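# Unwrap a straw and insert it into a lidded cup

## Task

Pull the straw free of its paper sleeve, then push it through the opening in the cup's lid until it reaches the bottom of the cup. Leave the sleeve lying on the table. The cup is not fixed in place and has to be standing upright at the end.

## Robot and tools

Robot: two arms, left_arm and right_arm, each ending in a four-digit hand (index, middle, ring, thumb). right_arm has a right hand; left_arm has its mirror image. Bases in the scene frame: left_arm near (+0.034, +0.321, +0.019) m, right_arm near (-0.003, -0.356, +0.019) m.

Scene frame: origin at table-top height, halfway between the arms; +z up, +x forward over the table, +y toward left_arm. Positions are metres. Printed hand positions and orientations can be off by a few centimetres. Each hand has a hand point with its own axes: +z runs along the straightened fingers toward the tips, +y points out of the palm, and +x crosses the palm. On the right hand +x points away from the thumb; on the left hand it points toward the thumb. A rigid mast sits at the wrist on the palm side and can strike objects.

The row: every motion is written as rows of exactly 48 numbers, each from -1 to 1, always covering both arms. Order: left_arm dx, dy, dz, rx, ry, rz; then 16 left hand motor goals; then left current_limit and speed; then the same 24 numbers for right_arm. Motor order per hand: index_mcp, index_abd, index_pip, index_dip, middle_mcp, middle_abd, middle_pip, middle_dip, ring_mcp, ring_abd, ring_pip, ring_dip, thumb_cmc, thumb_axl, thumb_mcp, thumb_ipl. The same order is used in hand_goal, hand_measured, hand_current_ma and hand_state.

Pose numbers are offsets, not poses. They are measured along the scene axes from the arm's Hand target as it stood when the action or move began. 1.0 equals 0.6 m of travel or 180 degrees of turn. rx, ry, rz form one rotation vector, turning about the Hand target's position. Six zeros re-command the current Hand target, i.e. hold. Sending the same offset again moves the arm further. The controller limits commanded orientation to 32 degrees from the measured one per step.

Hand numbers are absolute goal angles scaled between each hinge's two stops; they are not offsets. A 0 is a real goal. To keep a hand unchanged, send back its hand_goal, hand_current_limit and hand_speed. Lower values bend fingers toward the palm. Straight values: _mcp +0.75, _abd 0.00, _pip +0.58, _dip +0.70, thumb_cmc +0.71, thumb_axl +0.68, thumb_mcp +0.23, thumb_ipl +0.17. current_limit maps -1..+1 onto 0..550 mA. speed maps to (speed+1)/2 of 8.5 rad/s. They start at +0.4 and -0.6 and stay as last set. A finger only presses while its goal lies past the object's surface.

Tools:
- execute_actions(actions, cameras): actions is a list of actions. Each action is up to 15 rows, one per 1/30 s step; a short action repeats its last row to fill 15 steps. Every row in an action counts from that action's start pose. cameras lists camera names, ["all"] or []. An empty actions list returns state plus all images.
- move(target, speed, blend, stop_force, zero, blocking, cameras): drives each hand point in a straight line. target is one 48-number row or a list of up to 15 rows; all rows count from the same starting Hand targets. speed is in m/s (0.002 to 3.6, default 0.25), and turning is capped at twice that in rad/s; give one value or one per target. blend, in metres, rounds corners in a list. stop_force, in N (3 to 120, shared by both arms), ends an arm's path when its wrist sensor feels that much push against its motion. With stop_force, every row must carry identical hand numbers, and blocking=false is not allowed. zero (default true) re-zeros the sensor just before the move. A move lasts at most 10 s and does not avoid obstacles. Its result adds a move: line with the ending (done, off_target, moving, held, fault) and any limits (paced, held).
- wait(seconds 0 to 10, cameras): lets time pass while commands are held.
- stop(cameras): brakes a running move.
- zoom_image(camera, region [x0, y0, x1, y1] in pixels, at most 504 by 504): enlarges part of that camera's newest image.
- zero_wrist_force(arm): re-zeros that arm's wrist sensor.
- finished_scene(scene): ends the scene for good.

Cameras: cam_head_left, cam_head_right, cam_high, cam_low, cam_left_wrist, cam_right_wrist, all 672x504; the wrist cameras are fisheye.

Result lines: end_effector_position (m), end_effector_quat_wxyz, velocities (m/s, rad/s), and Hand target, all in the scene frame. Hand target is the base for the next offsets. The hand point often stops short of it; a later command asks for it again. Hand lines: hand_goal, hand_measured, hand_current_ma (positive pushes toward -1), and hand_state (moving, goal, blocked, overload). Wrist force and torque are given in the hand point's own axes. Also shown: joint torques, motor temperatures, and MOTOR HOT or fault lines.

Things to avoid: about 150 N on any part of an arm, or wrist contact torque of 26 N m, triggers a 10 s arm stop. The arms are stiff, so aiming even slightly past a firm contact can fault. Approach slowly and use stop_force. Do not press or collide the two arms or close one hand on the other's fingers. A finger motor at 495 mA or more for 5 s shuts down. Motors reaching 85 °C lock the arm. Do not route a path near the arm's own base. Do not drop the straw or let anything leave the table, keep the loose cup from tipping, and never let go of a part while it is still moving.

Each tool is called after "Emit:" as name(argument=value, ...) on one line, values as JSON.

## Session

Emit:
execute_actions(actions=[])

Scene clock: 0.00 s.
left_arm: end_effector_position=(+0.4368, +0.4210, +0.2489) hand_goal=(+0.754, +0.000, +0.576, +0.696, +0.754, +0.000, +0.576, +0.696, +0.754, +0.000, +0.576, +0.696, +0.714, +0.678, +0.226, +0.168) hand_measured=(+0.754, +0.000, +0.576, +0.696, +0.754, +0.000, +0.576, +0.696, +0.754, +0.000, +0.576, +0.696, +0.714, +0.678, +0.226, +0.168) hand_current_ma=(+0, +0, +0, +0, +0, +0, +0, +0, +0, +0, +0, +0, +0, +0, +0, +0) hand_state=(goal, goal, goal, goal, goal, goal, goal, goal, goal, goal, goal, goal, goal, goal, goal, goal) hand_current_limit=0.40 hand_speed=-0.60 end_effector_quat_wxyz=(+0.000, -0.019, +1.000, +0.000) | right_arm: end_effector_position=(+0.4026, -0.4423, +0.2489) hand_goal=(+0.754, +0.000, +0.576, +0.696, +0.754, +0.000, +0.576, +0.696, +0.754, +0.000, +0.576, +0.696, +0.714, +0.678, +0.226, +0.168) hand_measured=(+0.754, +0.000, +0.576, +0.696, +0.754, +0.000, +0.576, +0.696, +0.754, +0.000, +0.576, +0.696, +0.714, +0.678, +0.226, +0.168) hand_current_ma=(+0, +0, +0, +0, +0, +0, +0, +0, +0, +0, +0, +0, +0, +0, +0, +0) hand_state=(goal, goal, goal, goal, goal, goal, goal, goal, goal, goal, goal, goal, goal, goal, goal, goal) hand_current_limit=0.40 hand_speed=-0.60 end_effector_quat_wxyz=(+0.000, +1.000, -0.002, +0.000)
Joint positions: left_arm=[3.458 -1.419 -2.042 -1.252 1.571 -1.255] | right_arm=[-0.316 -1.723 2.042 -1.89 -1.571 1.255]
Joint velocities: within noise
Joint torques (N m): no reading
Motor temperatures (°C): left_arm=[35 33 38 43 38 40] | right_arm=[33 29 31 39 32 38]
Wrist force (N): no reading
Wrist torque (N m): no reading
Wrist force, peak (N): no reading
Hand target: left_arm +0.4368, +0.4210, +0.2489; +0.000, -0.019, +1.000, +0.000 | right_arm +0.4026, -0.4423, +0.2489; +0.000, +1.000, -0.002, +0.000

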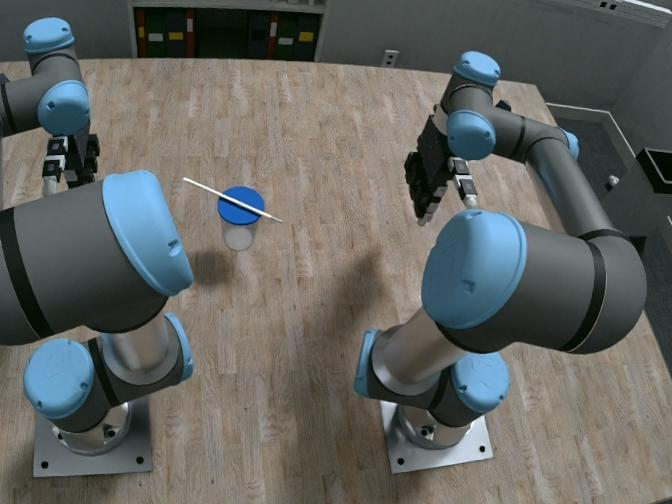

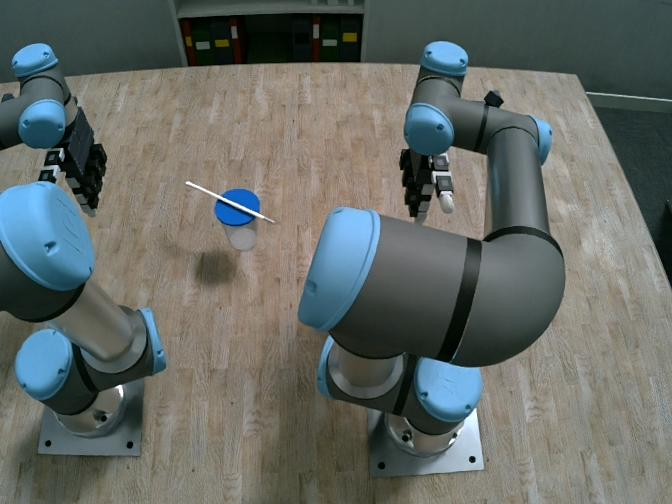

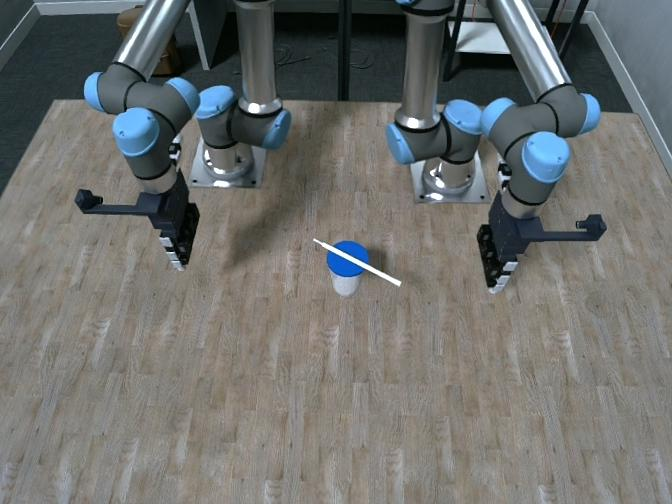

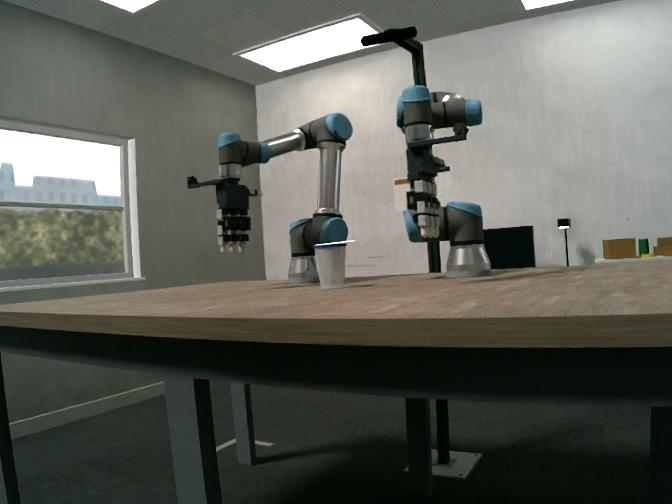

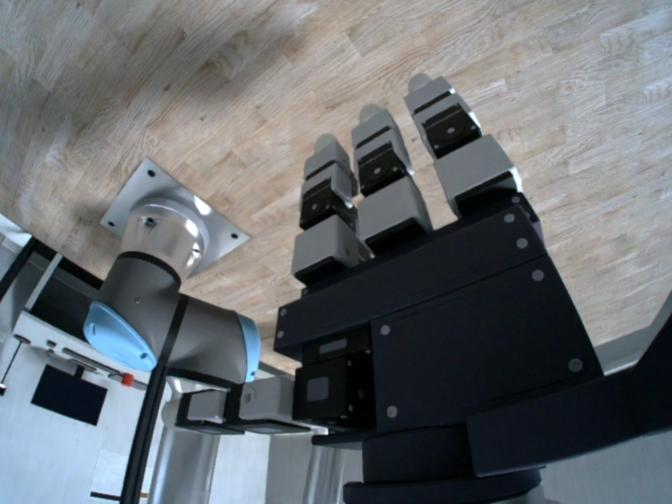

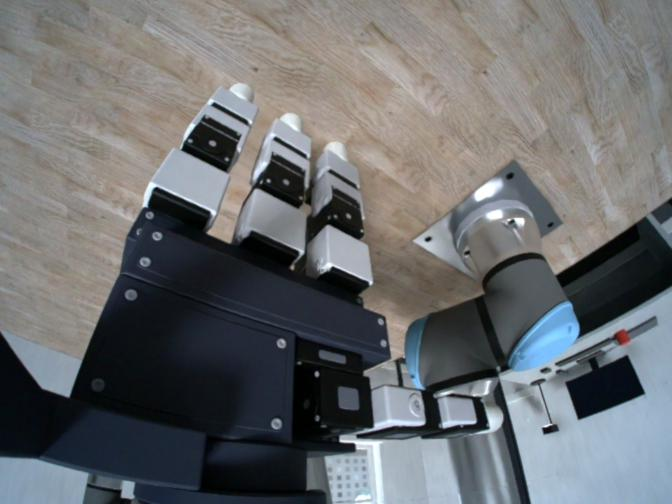

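Emit:
zoom_image(camera="cam_high", region=[290, 210, 430, 315])

Emit:
zoom_image(camera="cam_head_left", region=[160, 150, 320, 270])

Emit:
zoom_image(camera="cam_head_right", region=[160, 150, 320, 270])

Emit:
zoom_image(camera="cam_low", region=[270, 220, 390, 310])

Scaled by 3.600 from the camera's 672x504 image, which has a finer 960x720 frame.

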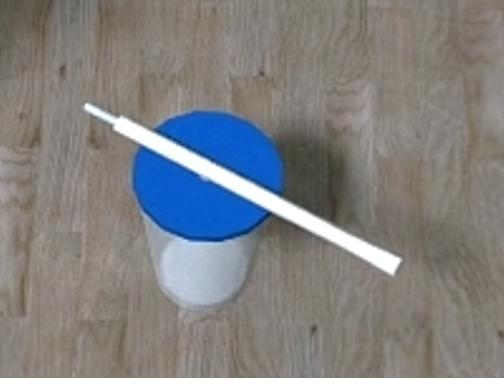

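Scaled by 3.150 from the camera's 672x504 image, which has a finer 960x720 frame.

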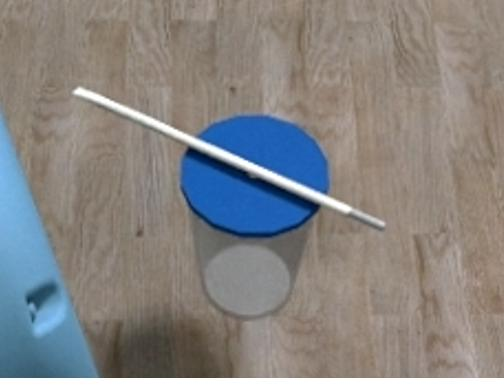

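Scaled by 3.150 from the camera's 672x504 image, which has a finer 960x720 frame.

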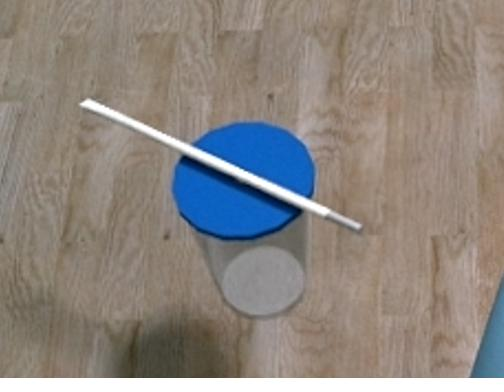

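Scaled by 4.200 from the camera's 672x504 image, which has a finer 960x720 frame.

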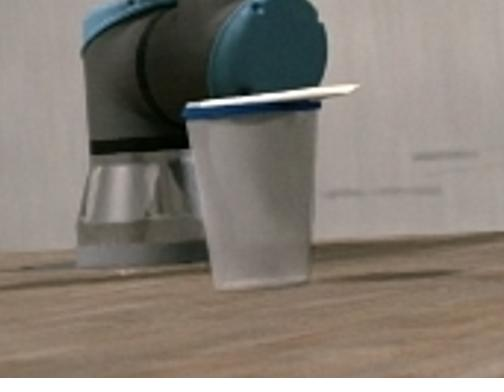

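Emit:
move(target=[0.2537,-0.621,-0.1315,0,0,0.307,-0.274,0,0.577,0.696,-0.479,0,-0.737,0.261,-0.479,0,-0.737,0.261,-0.514,0.677,0.225,0.168,0.4,-0.6,0.089,0.472,-0.1315,0,0,-0.679,-0.274,0,0.577,0.696,-0.479,0,-0.737,0.261,-0.479,0,-0.737,0.261,-0.514,0.677,0.225,0.168,0.4,-0.6], speed=0.4, cameras=["all"])

Scene clock: 110.30 s.
left_arm: end_effector_position=(+0.5890, +0.0485, +0.1700) hand_goal=(-0.274, +0.000, +0.578, +0.696, -0.478, +0.000, -0.736, +0.262, -0.478, +0.000, -0.736, +0.262, -0.514, +0.678, +0.226, +0.168) hand_measured=(-0.254, +0.000, +0.578, +0.696, -0.460, +0.000, -0.734, +0.264, -0.462, +0.000, -0.734, +0.264, -0.512, +0.678, +0.224, +0.168) hand_current_ma=(+57, +0, +0, +0, +51, +0, +5, +5, +46, +0, +5, +5, +5, -1, -6, +0) hand_state=(goal, goal, goal, goal, goal, goal, goal, goal, goal, goal, goal, goal, goal, goal, goal, goal) hand_current_limit=0.40 hand_speed=-0.60 end_effector_quat_wxyz=(+0.000, -0.480, +0.877, +0.000) | right_arm: end_effector_position=(+0.4560, -0.1591, +0.1700) hand_goal=(-0.274, +0.000, +0.578, +0.696, -0.478, +0.000, -0.736, +0.262, -0.478, +0.000, -0.736, +0.262, -0.514, +0.678, +0.226, +0.168) hand_measured=(-0.256, +0.000, +0.578, +0.696, -0.462, +0.000, -0.734, +0.264, -0.460, +0.000, -0.732, +0.264, -0.512, +0.678, +0.224, +0.168) hand_current_ma=(+6, +0, +0, +0, +5, +0, +0, +0, +5, +0, +0, +0, +0, +0, +0, +0) hand_state=(goal, goal, goal, goal, goal, goal, goal, goal, goal, goal, goal, goal, goal, goal, goal, goal) hand_current_limit=0.40 hand_speed=-0.60 end_effector_quat_wxyz=(+0.000, -0.482, +0.876, +0.000)
Joint positions: left_arm=[2.856 -2.134 -1.376 -1.203 1.571 -2.82] | right_arm=[0.001 -1.379 1.911 -2.103 -1.571 3.705]
Joint torques (N m): left_arm=[-10.64 40.05 28 -0.2 1.48 -1.97] | right_arm=[11.25 -41.15 -8.74 -3.82 -1.53 1.28]
Wrist force (N): left_arm=[-0.2 -0.1 0.1] | right_arm=[-0.2 -0.1 -0.1]
Wrist torque (N m): left_arm=[0.21 0.11 0.10] | right_arm=[0.18 0.05 -0.08]
Wrist force, peak (N): left_arm=[0.2 0.6 -0.1] | right_arm=[-0.2 0.8 -0.4]
Hand target: left_arm +0.5890, +0.0484, +0.1700; +0.000, -0.480, +0.877, +0.000 | right_arm +0.4560, -0.1591, +0.1700; +0.000, -0.482, +0.876, +0.000
Off the commanded pose: left_arm 0.000 m, 0 deg | right_arm 0.000 m, 0 deg.
move: done

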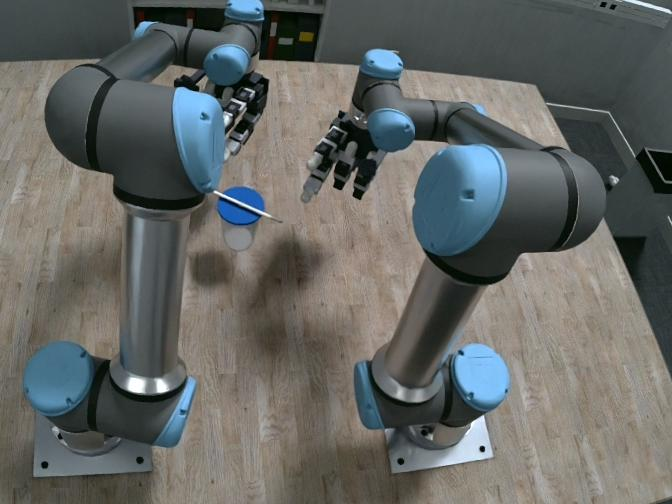

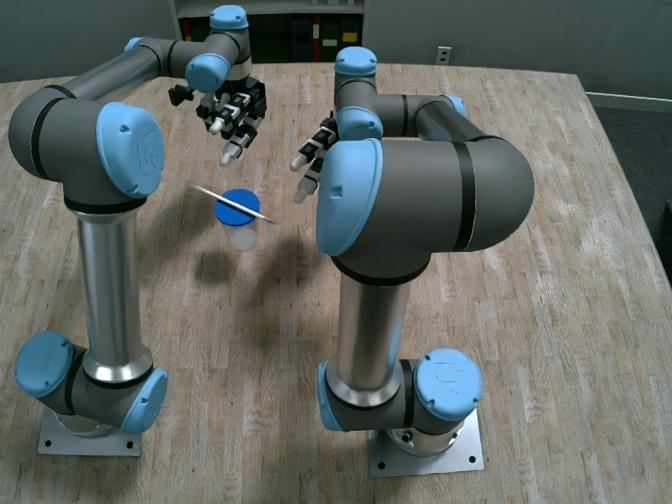

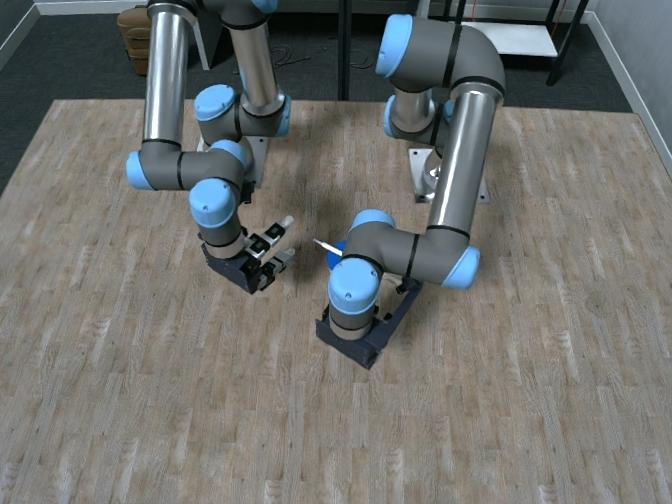

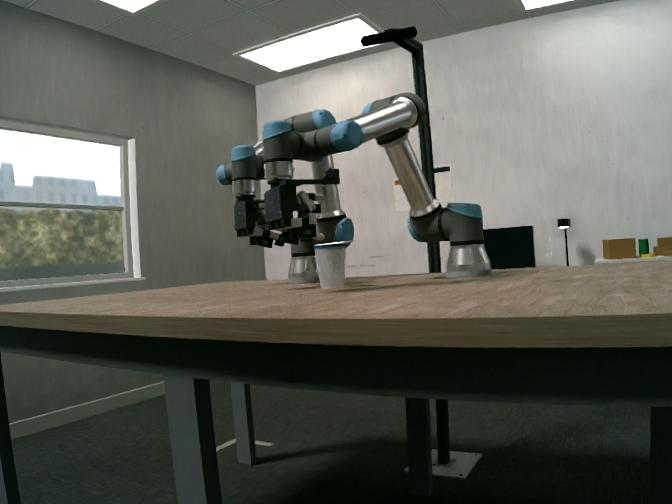

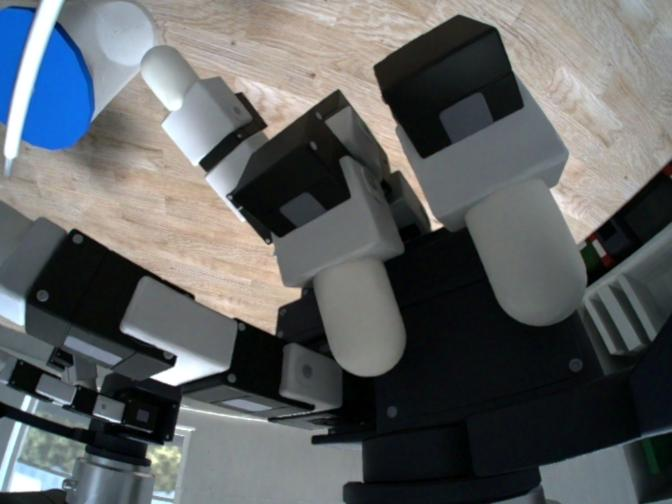

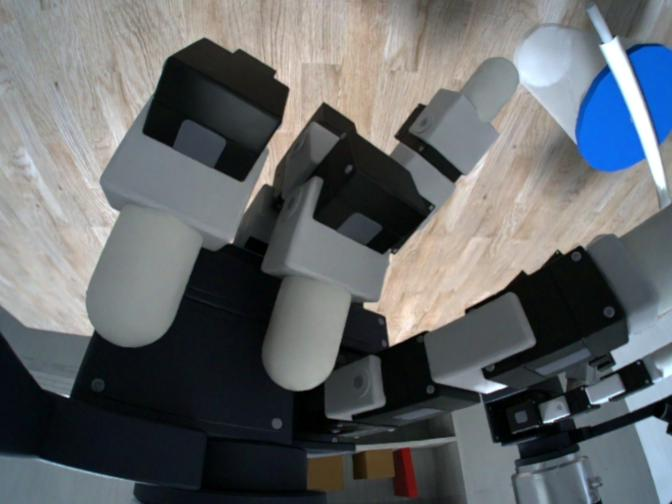

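Emit:
move(target=[0,0,-0.1667,0,0,0,-0.274,0,0.577,0.696,-0.479,0,-0.737,0.261,-0.479,0,-0.737,0.261,-0.514,0.677,0.225,0.168,0.4,-0.6,0,0,-0.1667,0,0,0,-0.274,0,0.577,0.696,-0.479,0,-0.737,0.261,-0.479,0,-0.737,0.261,-0.514,0.677,0.225,0.168,0.4,-0.6], speed=0.2, cameras=["cam_head_left","cam_head_right","cam_low","cam_left_wrist","cam_right_wrist"])

Emit:
zoom_image(camera="cam_head_left", region=[160, 100, 400, 280])

Emit:
zoom_image(camera="cam_head_right", region=[160, 100, 400, 280])

Emit:
zoom_image(camera="cam_low", region=[210, 180, 390, 310])

Scene clock: 124.67 s.
left_arm: end_effector_position=(+0.5890, +0.0485, +0.0701) hand_goal=(-0.274, +0.000, +0.578, +0.696, -0.478, +0.000, -0.736, +0.262, -0.478, +0.000, -0.736, +0.262, -0.514, +0.678, +0.226, +0.168) hand_measured=(-0.256, +0.000, +0.578, +0.696, -0.462, +0.000, -0.734, +0.264, -0.462, +0.000, -0.734, +0.264, -0.512, +0.678, +0.224, +0.168) hand_current_ma=(+55, +0, +0, +0, +48, +0, +5, +5, +43, +0, +5, +5, +5, -1, -7, +0) hand_state=(goal, goal, goal, goal, goal, goal, goal, goal, goal, goal, goal, goal, goal, goal, goal, goal) hand_current_limit=0.40 hand_speed=-0.60 end_effector_quat_wxyz=(+0.000, -0.480, +0.877, +0.000) | right_arm: end_effector_position=(+0.4560, -0.1591, +0.0701) hand_goal=(-0.274, +0.000, +0.578, +0.696, -0.478, +0.000, -0.736, +0.262, -0.478, +0.000, -0.736, +0.262, -0.514, +0.678, +0.226, +0.168) hand_measured=(-0.256, +0.000, +0.578, +0.696, -0.462, +0.000, -0.734, +0.264, -0.460, +0.000, -0.732, +0.264, -0.512, +0.678, +0.224, +0.168) hand_current_ma=(+5, +0, +0, +0, +4, +0, +0, +0, +5, +0, +0, +0, +0, +0, +0, +0) hand_state=(goal, goal, goal, goal, goal, goal, goal, goal, goal, goal, goal, goal, goal, goal, goal, goal) hand_current_limit=0.40 hand_speed=-0.60 end_effector_quat_wxyz=(+0.000, -0.482, +0.876, +0.000) end_effector_velocity=(+0.001, +0.000, -0.002) end_effector_angular_velocity=(+0.000, -0.001, +0.001)
Joint positions: left_arm=[2.856 -2.242 -1.477 -0.993 1.571 -2.821] | right_arm=[0.001 -1.222 2.02 -2.37 -1.571 3.705]
Joint velocities: left_arm=[within noise] | right_arm=[0 0.004 0 -0.005 0 -0.001]
Joint torques (N m): left_arm=[2.52 42.14 11.61 4.97 -0.87 -2] | right_arm=[10.85 -15.37 -5.86 -3.79 2.25 1.65]
Wrist force (N): left_arm=[-0.2 0.1 -0.1] | right_arm=[-0.3 -0.4 -0.2]
Wrist torque (N m): left_arm=[0.24 0.09 0.09] | right_arm=[0.19 0.05 -0.07]
Wrist force, peak (N): left_arm=[-0.1 -0.2 -0.9] | right_arm=[-0.5 0.4 -1.3]
Hand target: left_arm +0.5890, +0.0484, +0.0700; +0.000, -0.480, +0.877, +0.000 | right_arm +0.4560, -0.1591, +0.0700; +0.000, -0.482, +0.876, +0.000
Off the commanded pose: left_arm 0.000 m, 0 deg | right_arm 0.000 m, 0 deg.
move: done
Images, in order (width x height): cam_head_left 672x504, cam_head_right 672x504, cam_low 672x504, cam_left_wrist 672x504, cam_right_wrist 672x504.

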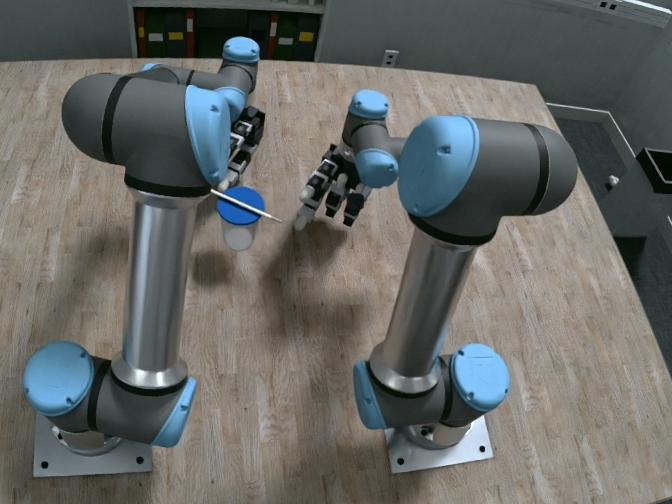

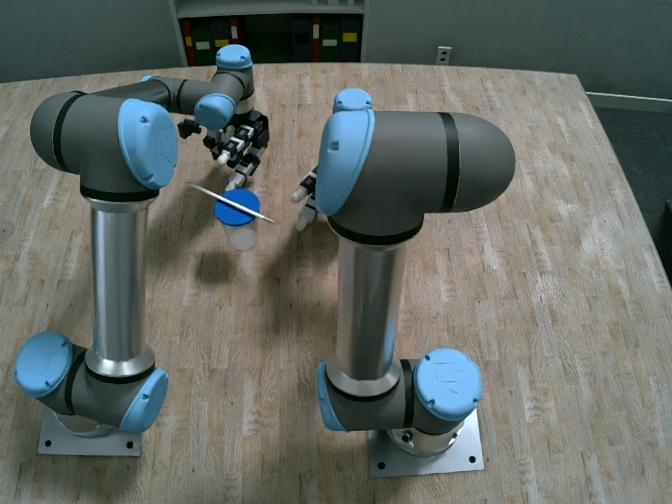

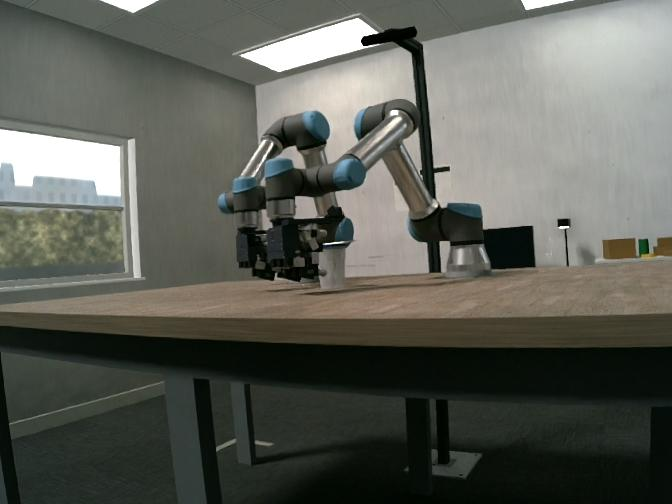

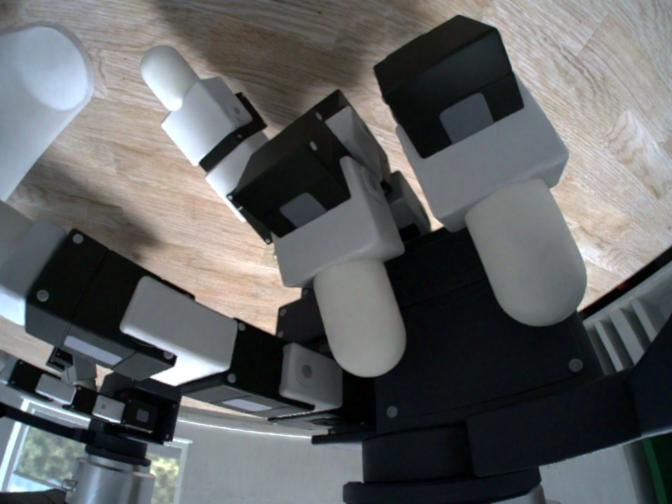

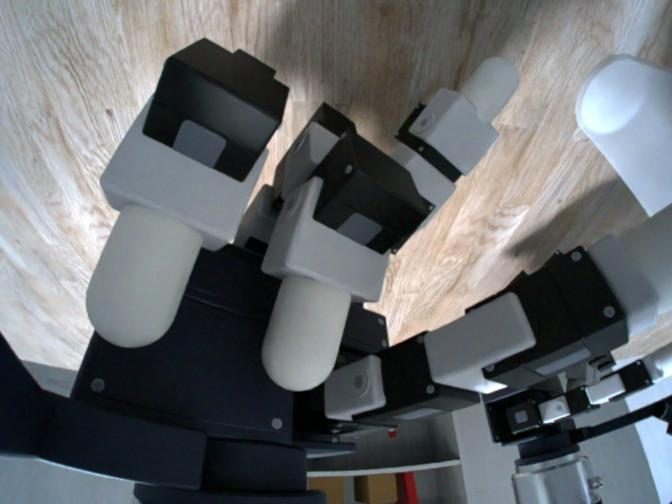

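Scaled by 2.100 from the camera's 672x504 image, which has a finer 960x720 frame.

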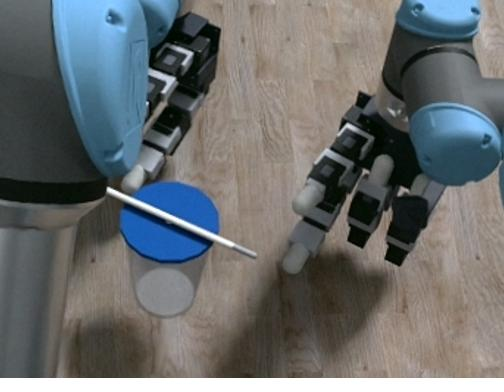

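Scaled by 2.100 from the camera's 672x504 image, which has a finer 960x720 frame.

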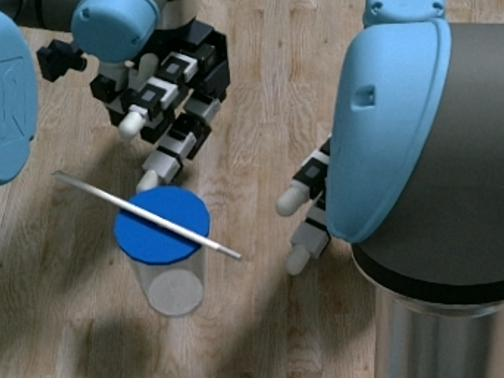

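Scaled by 2.800 from the camera's 672x504 image, which has a finer 960x720 frame.

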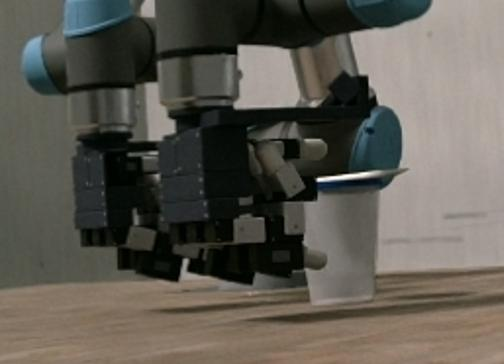

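Emit:
move(target=[-0.07,0.0943,0,0,0,0,-0.274,0,0.577,0.696,-0.479,0,-0.737,0.261,-0.479,0,-0.737,0.261,-0.514,0.677,0.225,0.168,0.4,-0.6,-0.0508,0.0975,0,0,0,0,-0.274,0,0.577,0.696,-0.479,0,-0.737,0.261,-0.479,0,-0.737,0.261,-0.514,0.677,0.225,0.168,0.4,-0.6], speed=0.15, cameras=["cam_head_left","cam_head_right","cam_low","cam_left_wrist","cam_right_wrist"])

Emit:
zoom_image(camera="cam_head_left", region=[180, 140, 340, 260])

Emit:
zoom_image(camera="cam_head_right", region=[160, 140, 320, 260])

Emit:
zoom_image(camera="cam_low", region=[260, 210, 380, 300])

Scene clock: 142.93 s.
left_arm: end_effector_position=(+0.5471, +0.1049, +0.0700) hand_goal=(-0.274, +0.000, +0.578, +0.696, -0.478, +0.000, -0.736, +0.262, -0.478, +0.000, -0.736, +0.262, -0.514, +0.678, +0.226, +0.168) hand_measured=(-0.256, +0.000, +0.578, +0.696, -0.462, +0.000, -0.734, +0.264, -0.462, +0.000, -0.734, +0.264, -0.512, +0.678, +0.224, +0.168) hand_current_ma=(+55, +0, +0, +0, +48, +0, +5, +5, +43, +0, +5, +5, +5, -1, -7, +0) hand_state=(goal, goal, goal, goal, goal, goal, goal, goal, goal, goal, goal, goal, goal, goal, goal, goal) hand_current_limit=0.40 hand_speed=-0.60 end_effector_quat_wxyz=(+0.000, -0.480, +0.877, +0.000) | right_arm: end_effector_position=(+0.4256, -0.1007, +0.0700) hand_goal=(-0.274, +0.000, +0.578, +0.696, -0.478, +0.000, -0.736, +0.262, -0.478, +0.000, -0.736, +0.262, -0.514, +0.678, +0.226, +0.168) hand_measured=(-0.256, +0.000, +0.578, +0.696, -0.462, +0.000, -0.734, +0.264, -0.460, +0.000, -0.732, +0.264, -0.512, +0.678, +0.224, +0.168) hand_current_ma=(+5, +0, +0, +0, +4, +0, +0, +0, +5, +0, +0, +0, +0, +0, +0, +0) hand_state=(goal, goal, goal, goal, goal, goal, goal, goal, goal, goal, goal, goal, goal, goal, goal, goal) hand_current_limit=0.40 hand_speed=-0.60 end_effector_quat_wxyz=(+0.000, -0.482, +0.876, +0.000)
Joint positions: left_arm=[2.926 -2.124 -1.688 -0.901 1.571 -2.75] | right_arm=[0.118 -1.242 2.052 -2.381 -1.571 3.822]
Joint torques (N m): left_arm=[11.78 53.08 10.52 5.1 -1.58 2.07] | right_arm=[11.26 -42.85 -5.56 -3.76 -1.49 2.07]
Wrist force (N): left_arm=[-0.3 0.0 -0.2] | right_arm=[-0.2 -0.5 -0.1]
Wrist torque (N m): left_arm=[0.24 0.10 -0.01] | right_arm=[0.19 0.04 -0.04]
Wrist force, peak (N): left_arm=[-0.6 0.8 -0.1] | right_arm=[-0.1 -1.3 -0.4]
Hand target: left_arm +0.5470, +0.1050, +0.0700; +0.000, -0.480, +0.877, +0.000 | right_arm +0.4256, -0.1006, +0.0700; +0.000, -0.482, +0.876, +0.000
Off the commanded pose: left_arm 0.000 m, 0 deg | right_arm 0.000 m, 0 deg.
move: done
Images, in order (width x height): cam_head_left 672x504, cam_head_right 672x504, cam_low 672x504, cam_left_wrist 672x504, cam_right_wrist 672x504.

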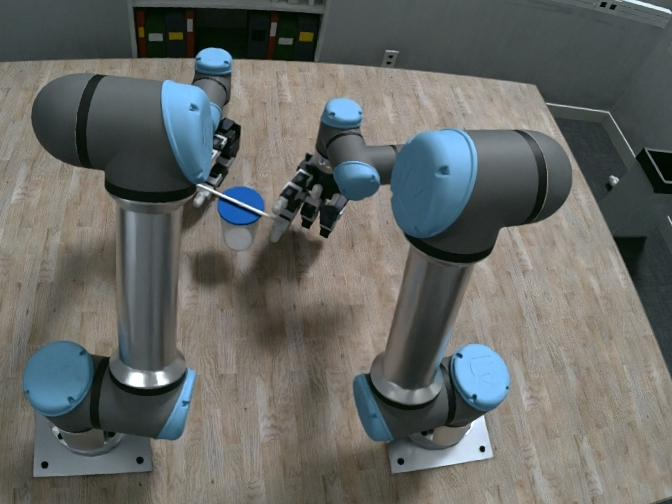

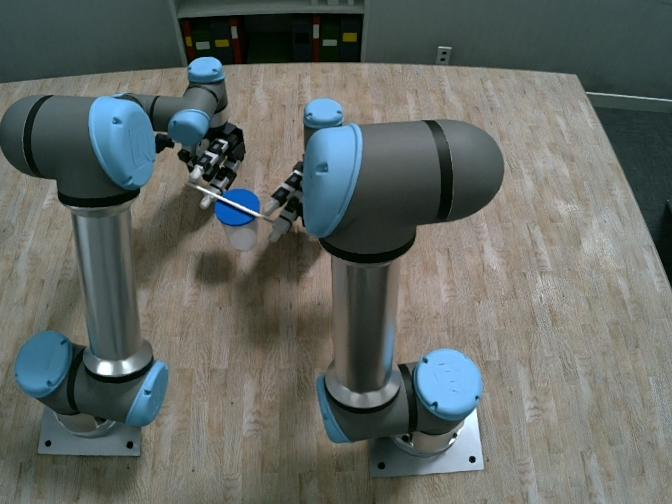

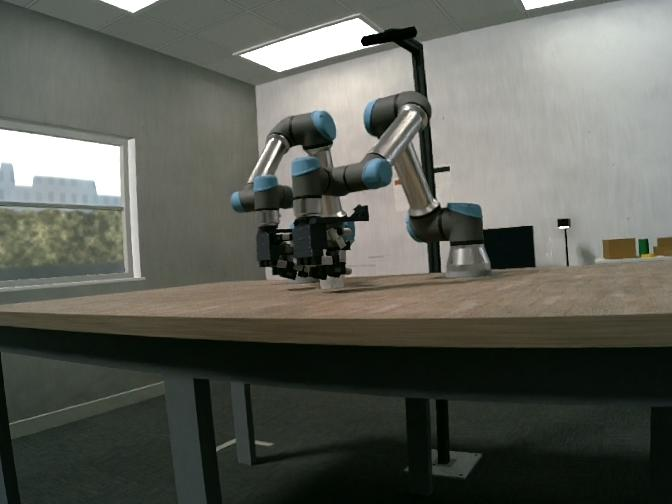

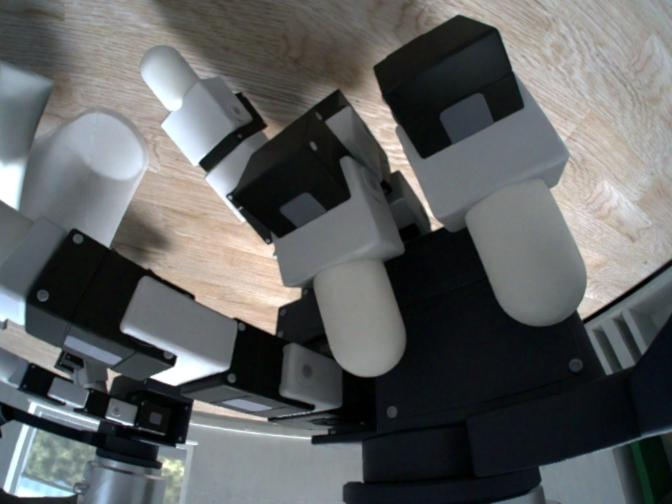

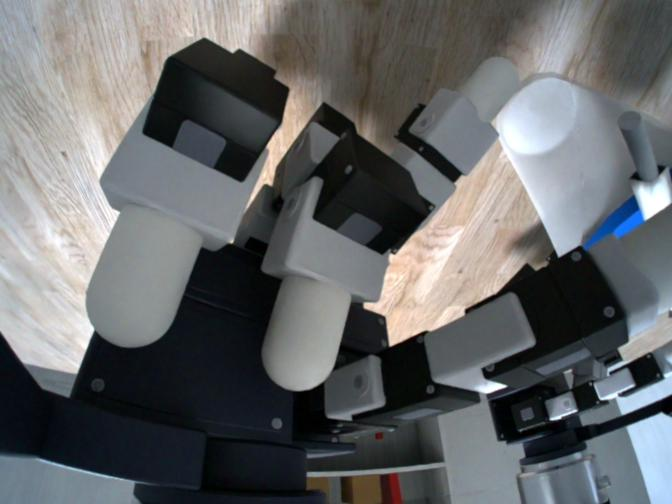

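Scaled by 3.150 from the camera's 672x504 image, which has a finer 960x720 frame.

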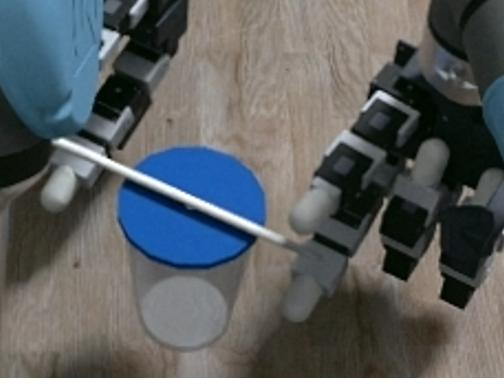

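Scaled by 3.150 from the camera's 672x504 image, which has a finer 960x720 frame.

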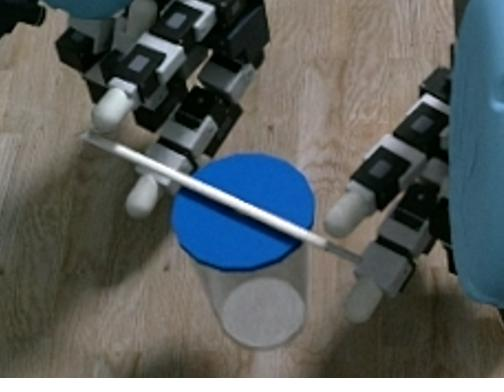

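Scaled by 4.200 from the camera's 672x504 image, which has a finer 960x720 frame.

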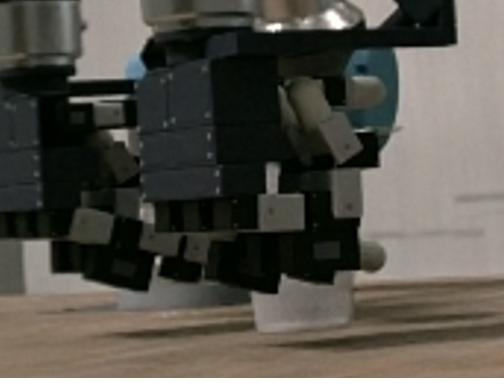

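Emit:
move(target=[-0.0308,0.0197,0,0,0,0,-0.548,0,0.839,0.812,-0.479,0,-0.737,0.261,-0.479,0,-0.737,0.261,-0.514,0.677,0.225,0.168,0.2,-0.7,-0.0342,0.0138,0,0,0,0,-0.548,0,0.839,0.812,-0.479,0,-0.737,0.261,-0.479,0,-0.737,0.261,-0.514,0.677,0.225,0.168,0.2,-0.7], speed=0.1, cameras=["cam_head_left","cam_head_right","cam_left_wrist","cam_right_wrist"])

Emit:
zoom_image(camera="cam_head_left", region=[180, 140, 340, 260])

Emit:
zoom_image(camera="cam_head_right", region=[160, 140, 320, 260])

Emit:
zoom_image(camera="cam_right_wrist", region=[470, 40, 672, 320])

Scene clock: 168.57 s.
left_arm: end_effector_position=(+0.5287, +0.1168, +0.0700) hand_goal=(-0.548, +0.000, +0.840, +0.812, -0.478, +0.000, -0.736, +0.262, -0.478, +0.000, -0.736, +0.262, -0.514, +0.678, +0.226, +0.168) hand_measured=(-0.526, +0.000, +0.840, +0.810, -0.462, +0.000, -0.734, +0.264, -0.462, +0.000, -0.734, +0.264, -0.512, +0.678, +0.224, +0.168) hand_current_ma=(+64, +0, +0, -4, +48, +0, +5, +5, +43, +0, +5, +5, +5, -1, -7, +0) hand_state=(blocked, goal, goal, goal, goal, goal, goal, goal, goal, goal, goal, goal, goal, goal, goal, goal) hand_current_limit=0.20 hand_speed=-0.70 end_effector_quat_wxyz=(+0.000, -0.480, +0.877, +0.000) | right_arm: end_effector_position=(+0.4052, -0.0924, +0.0700) hand_goal=(-0.548, +0.000, +0.840, +0.812, -0.478, +0.000, -0.736, +0.262, -0.478, +0.000, -0.736, +0.262, -0.514, +0.678, +0.226, +0.168) hand_measured=(-0.528, +0.000, +0.840, +0.810, -0.462, +0.000, -0.734, +0.264, -0.460, +0.000, -0.732, +0.264, -0.512, +0.678, +0.224, +0.168) hand_current_ma=(+7, +0, +0, +0, +4, +0, +0, +0, +5, +0, +0, +0, +0, +0, +0, +0) hand_state=(blocked, goal, goal, goal, goal, goal, goal, goal, goal, goal, goal, goal, goal, goal, goal, goal) hand_current_limit=0.20 hand_speed=-0.70 end_effector_quat_wxyz=(+0.000, -0.482, +0.876, +0.000)
Joint positions: left_arm=[2.94 -2.083 -1.757 -0.872 1.571 -2.737] | right_arm=[0.14 -1.272 2.097 -2.396 -1.571 3.844]
Joint torques (N m): left_arm=[10.65 50.6 9.83 5.11 -1.06 1.67] | right_arm=[10.79 -44.5 -4.96 -3.87 -0.68 1.6]
Wrist force (N): left_arm=[-0.3 -0.1 -0.1] | right_arm=[0.3 -0.1 -0.2]
Wrist torque (N m): left_arm=[0.23 0.10 -0.01] | right_arm=[0.23 -0.02 0.00]
Wrist force, peak (N): left_arm=[-0.3 -0.4 -0.1] | right_arm=[-0.1 -1.2 -0.4]
Hand target: left_arm +0.5285, +0.1168, +0.0700; +0.000, -0.480, +0.877, +0.000 | right_arm +0.4050, -0.0923, +0.0700; +0.000, -0.482, +0.876, +0.000
Off the commanded pose: left_arm 0.000 m, 0 deg | right_arm 0.000 m, 0 deg.
move: done
Images, in order (width x height): cam_head_left 672x504, cam_head_right 672x504, cam_left_wrist 672x504, cam_right_wrist 672x504.

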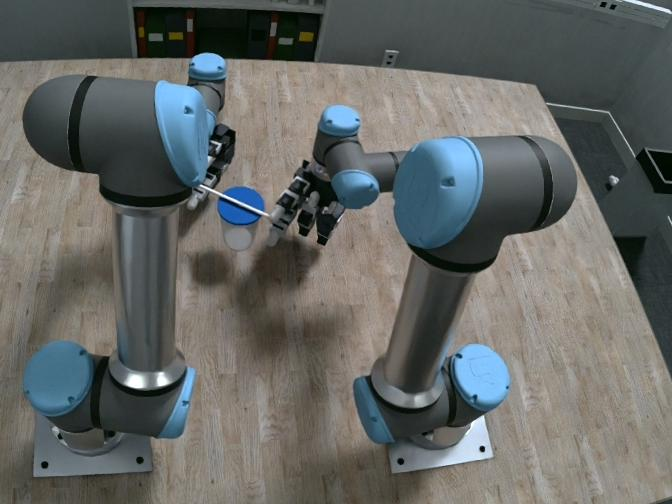

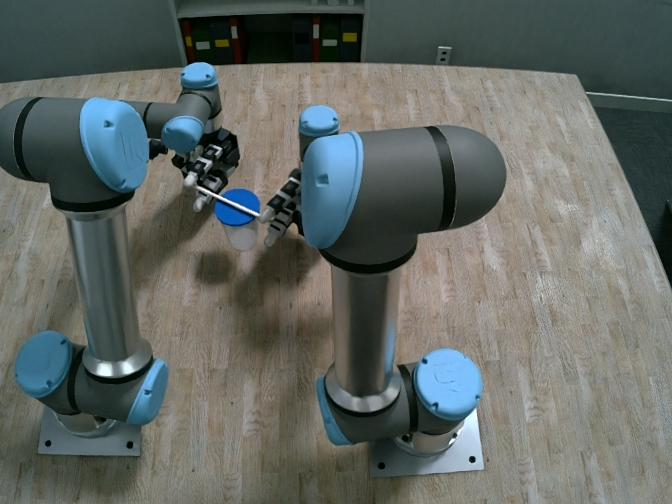

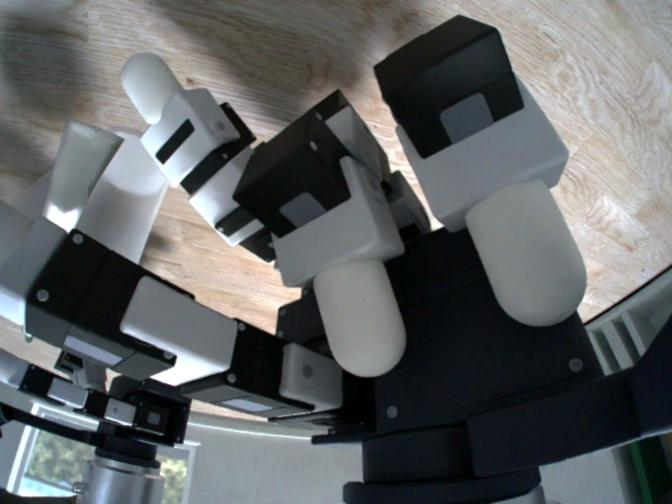

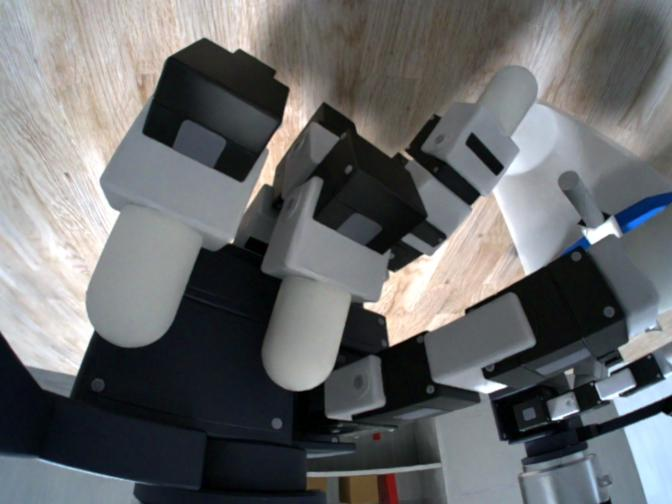

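Scaled by 3.150 from the camera's 672x504 image, which has a finer 960x720 frame.

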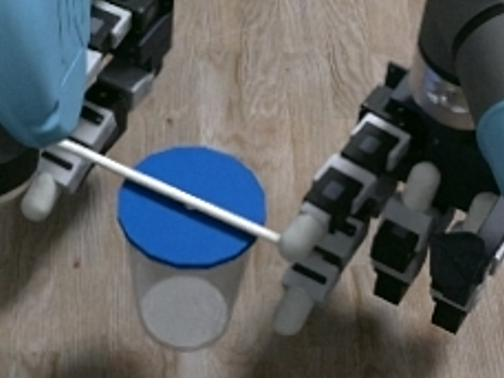

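Scaled by 3.150 from the camera's 672x504 image, which has a finer 960x720 frame.

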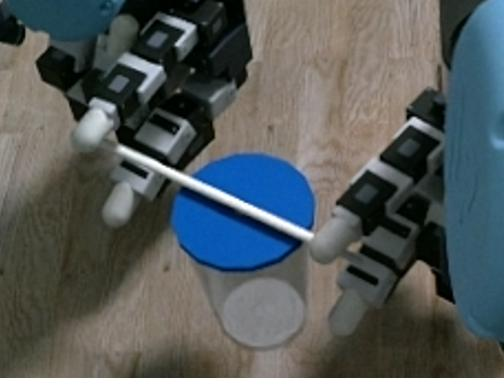

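Scaled by 1.800 from the camera's 672x504 image, which has a finer 960x720 frame.

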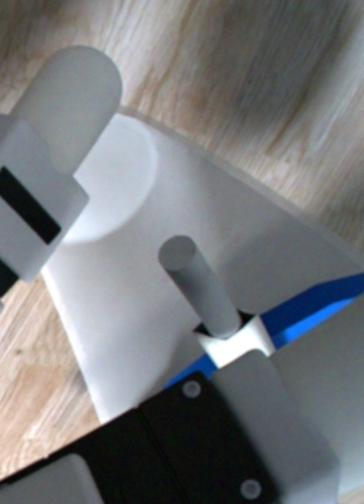

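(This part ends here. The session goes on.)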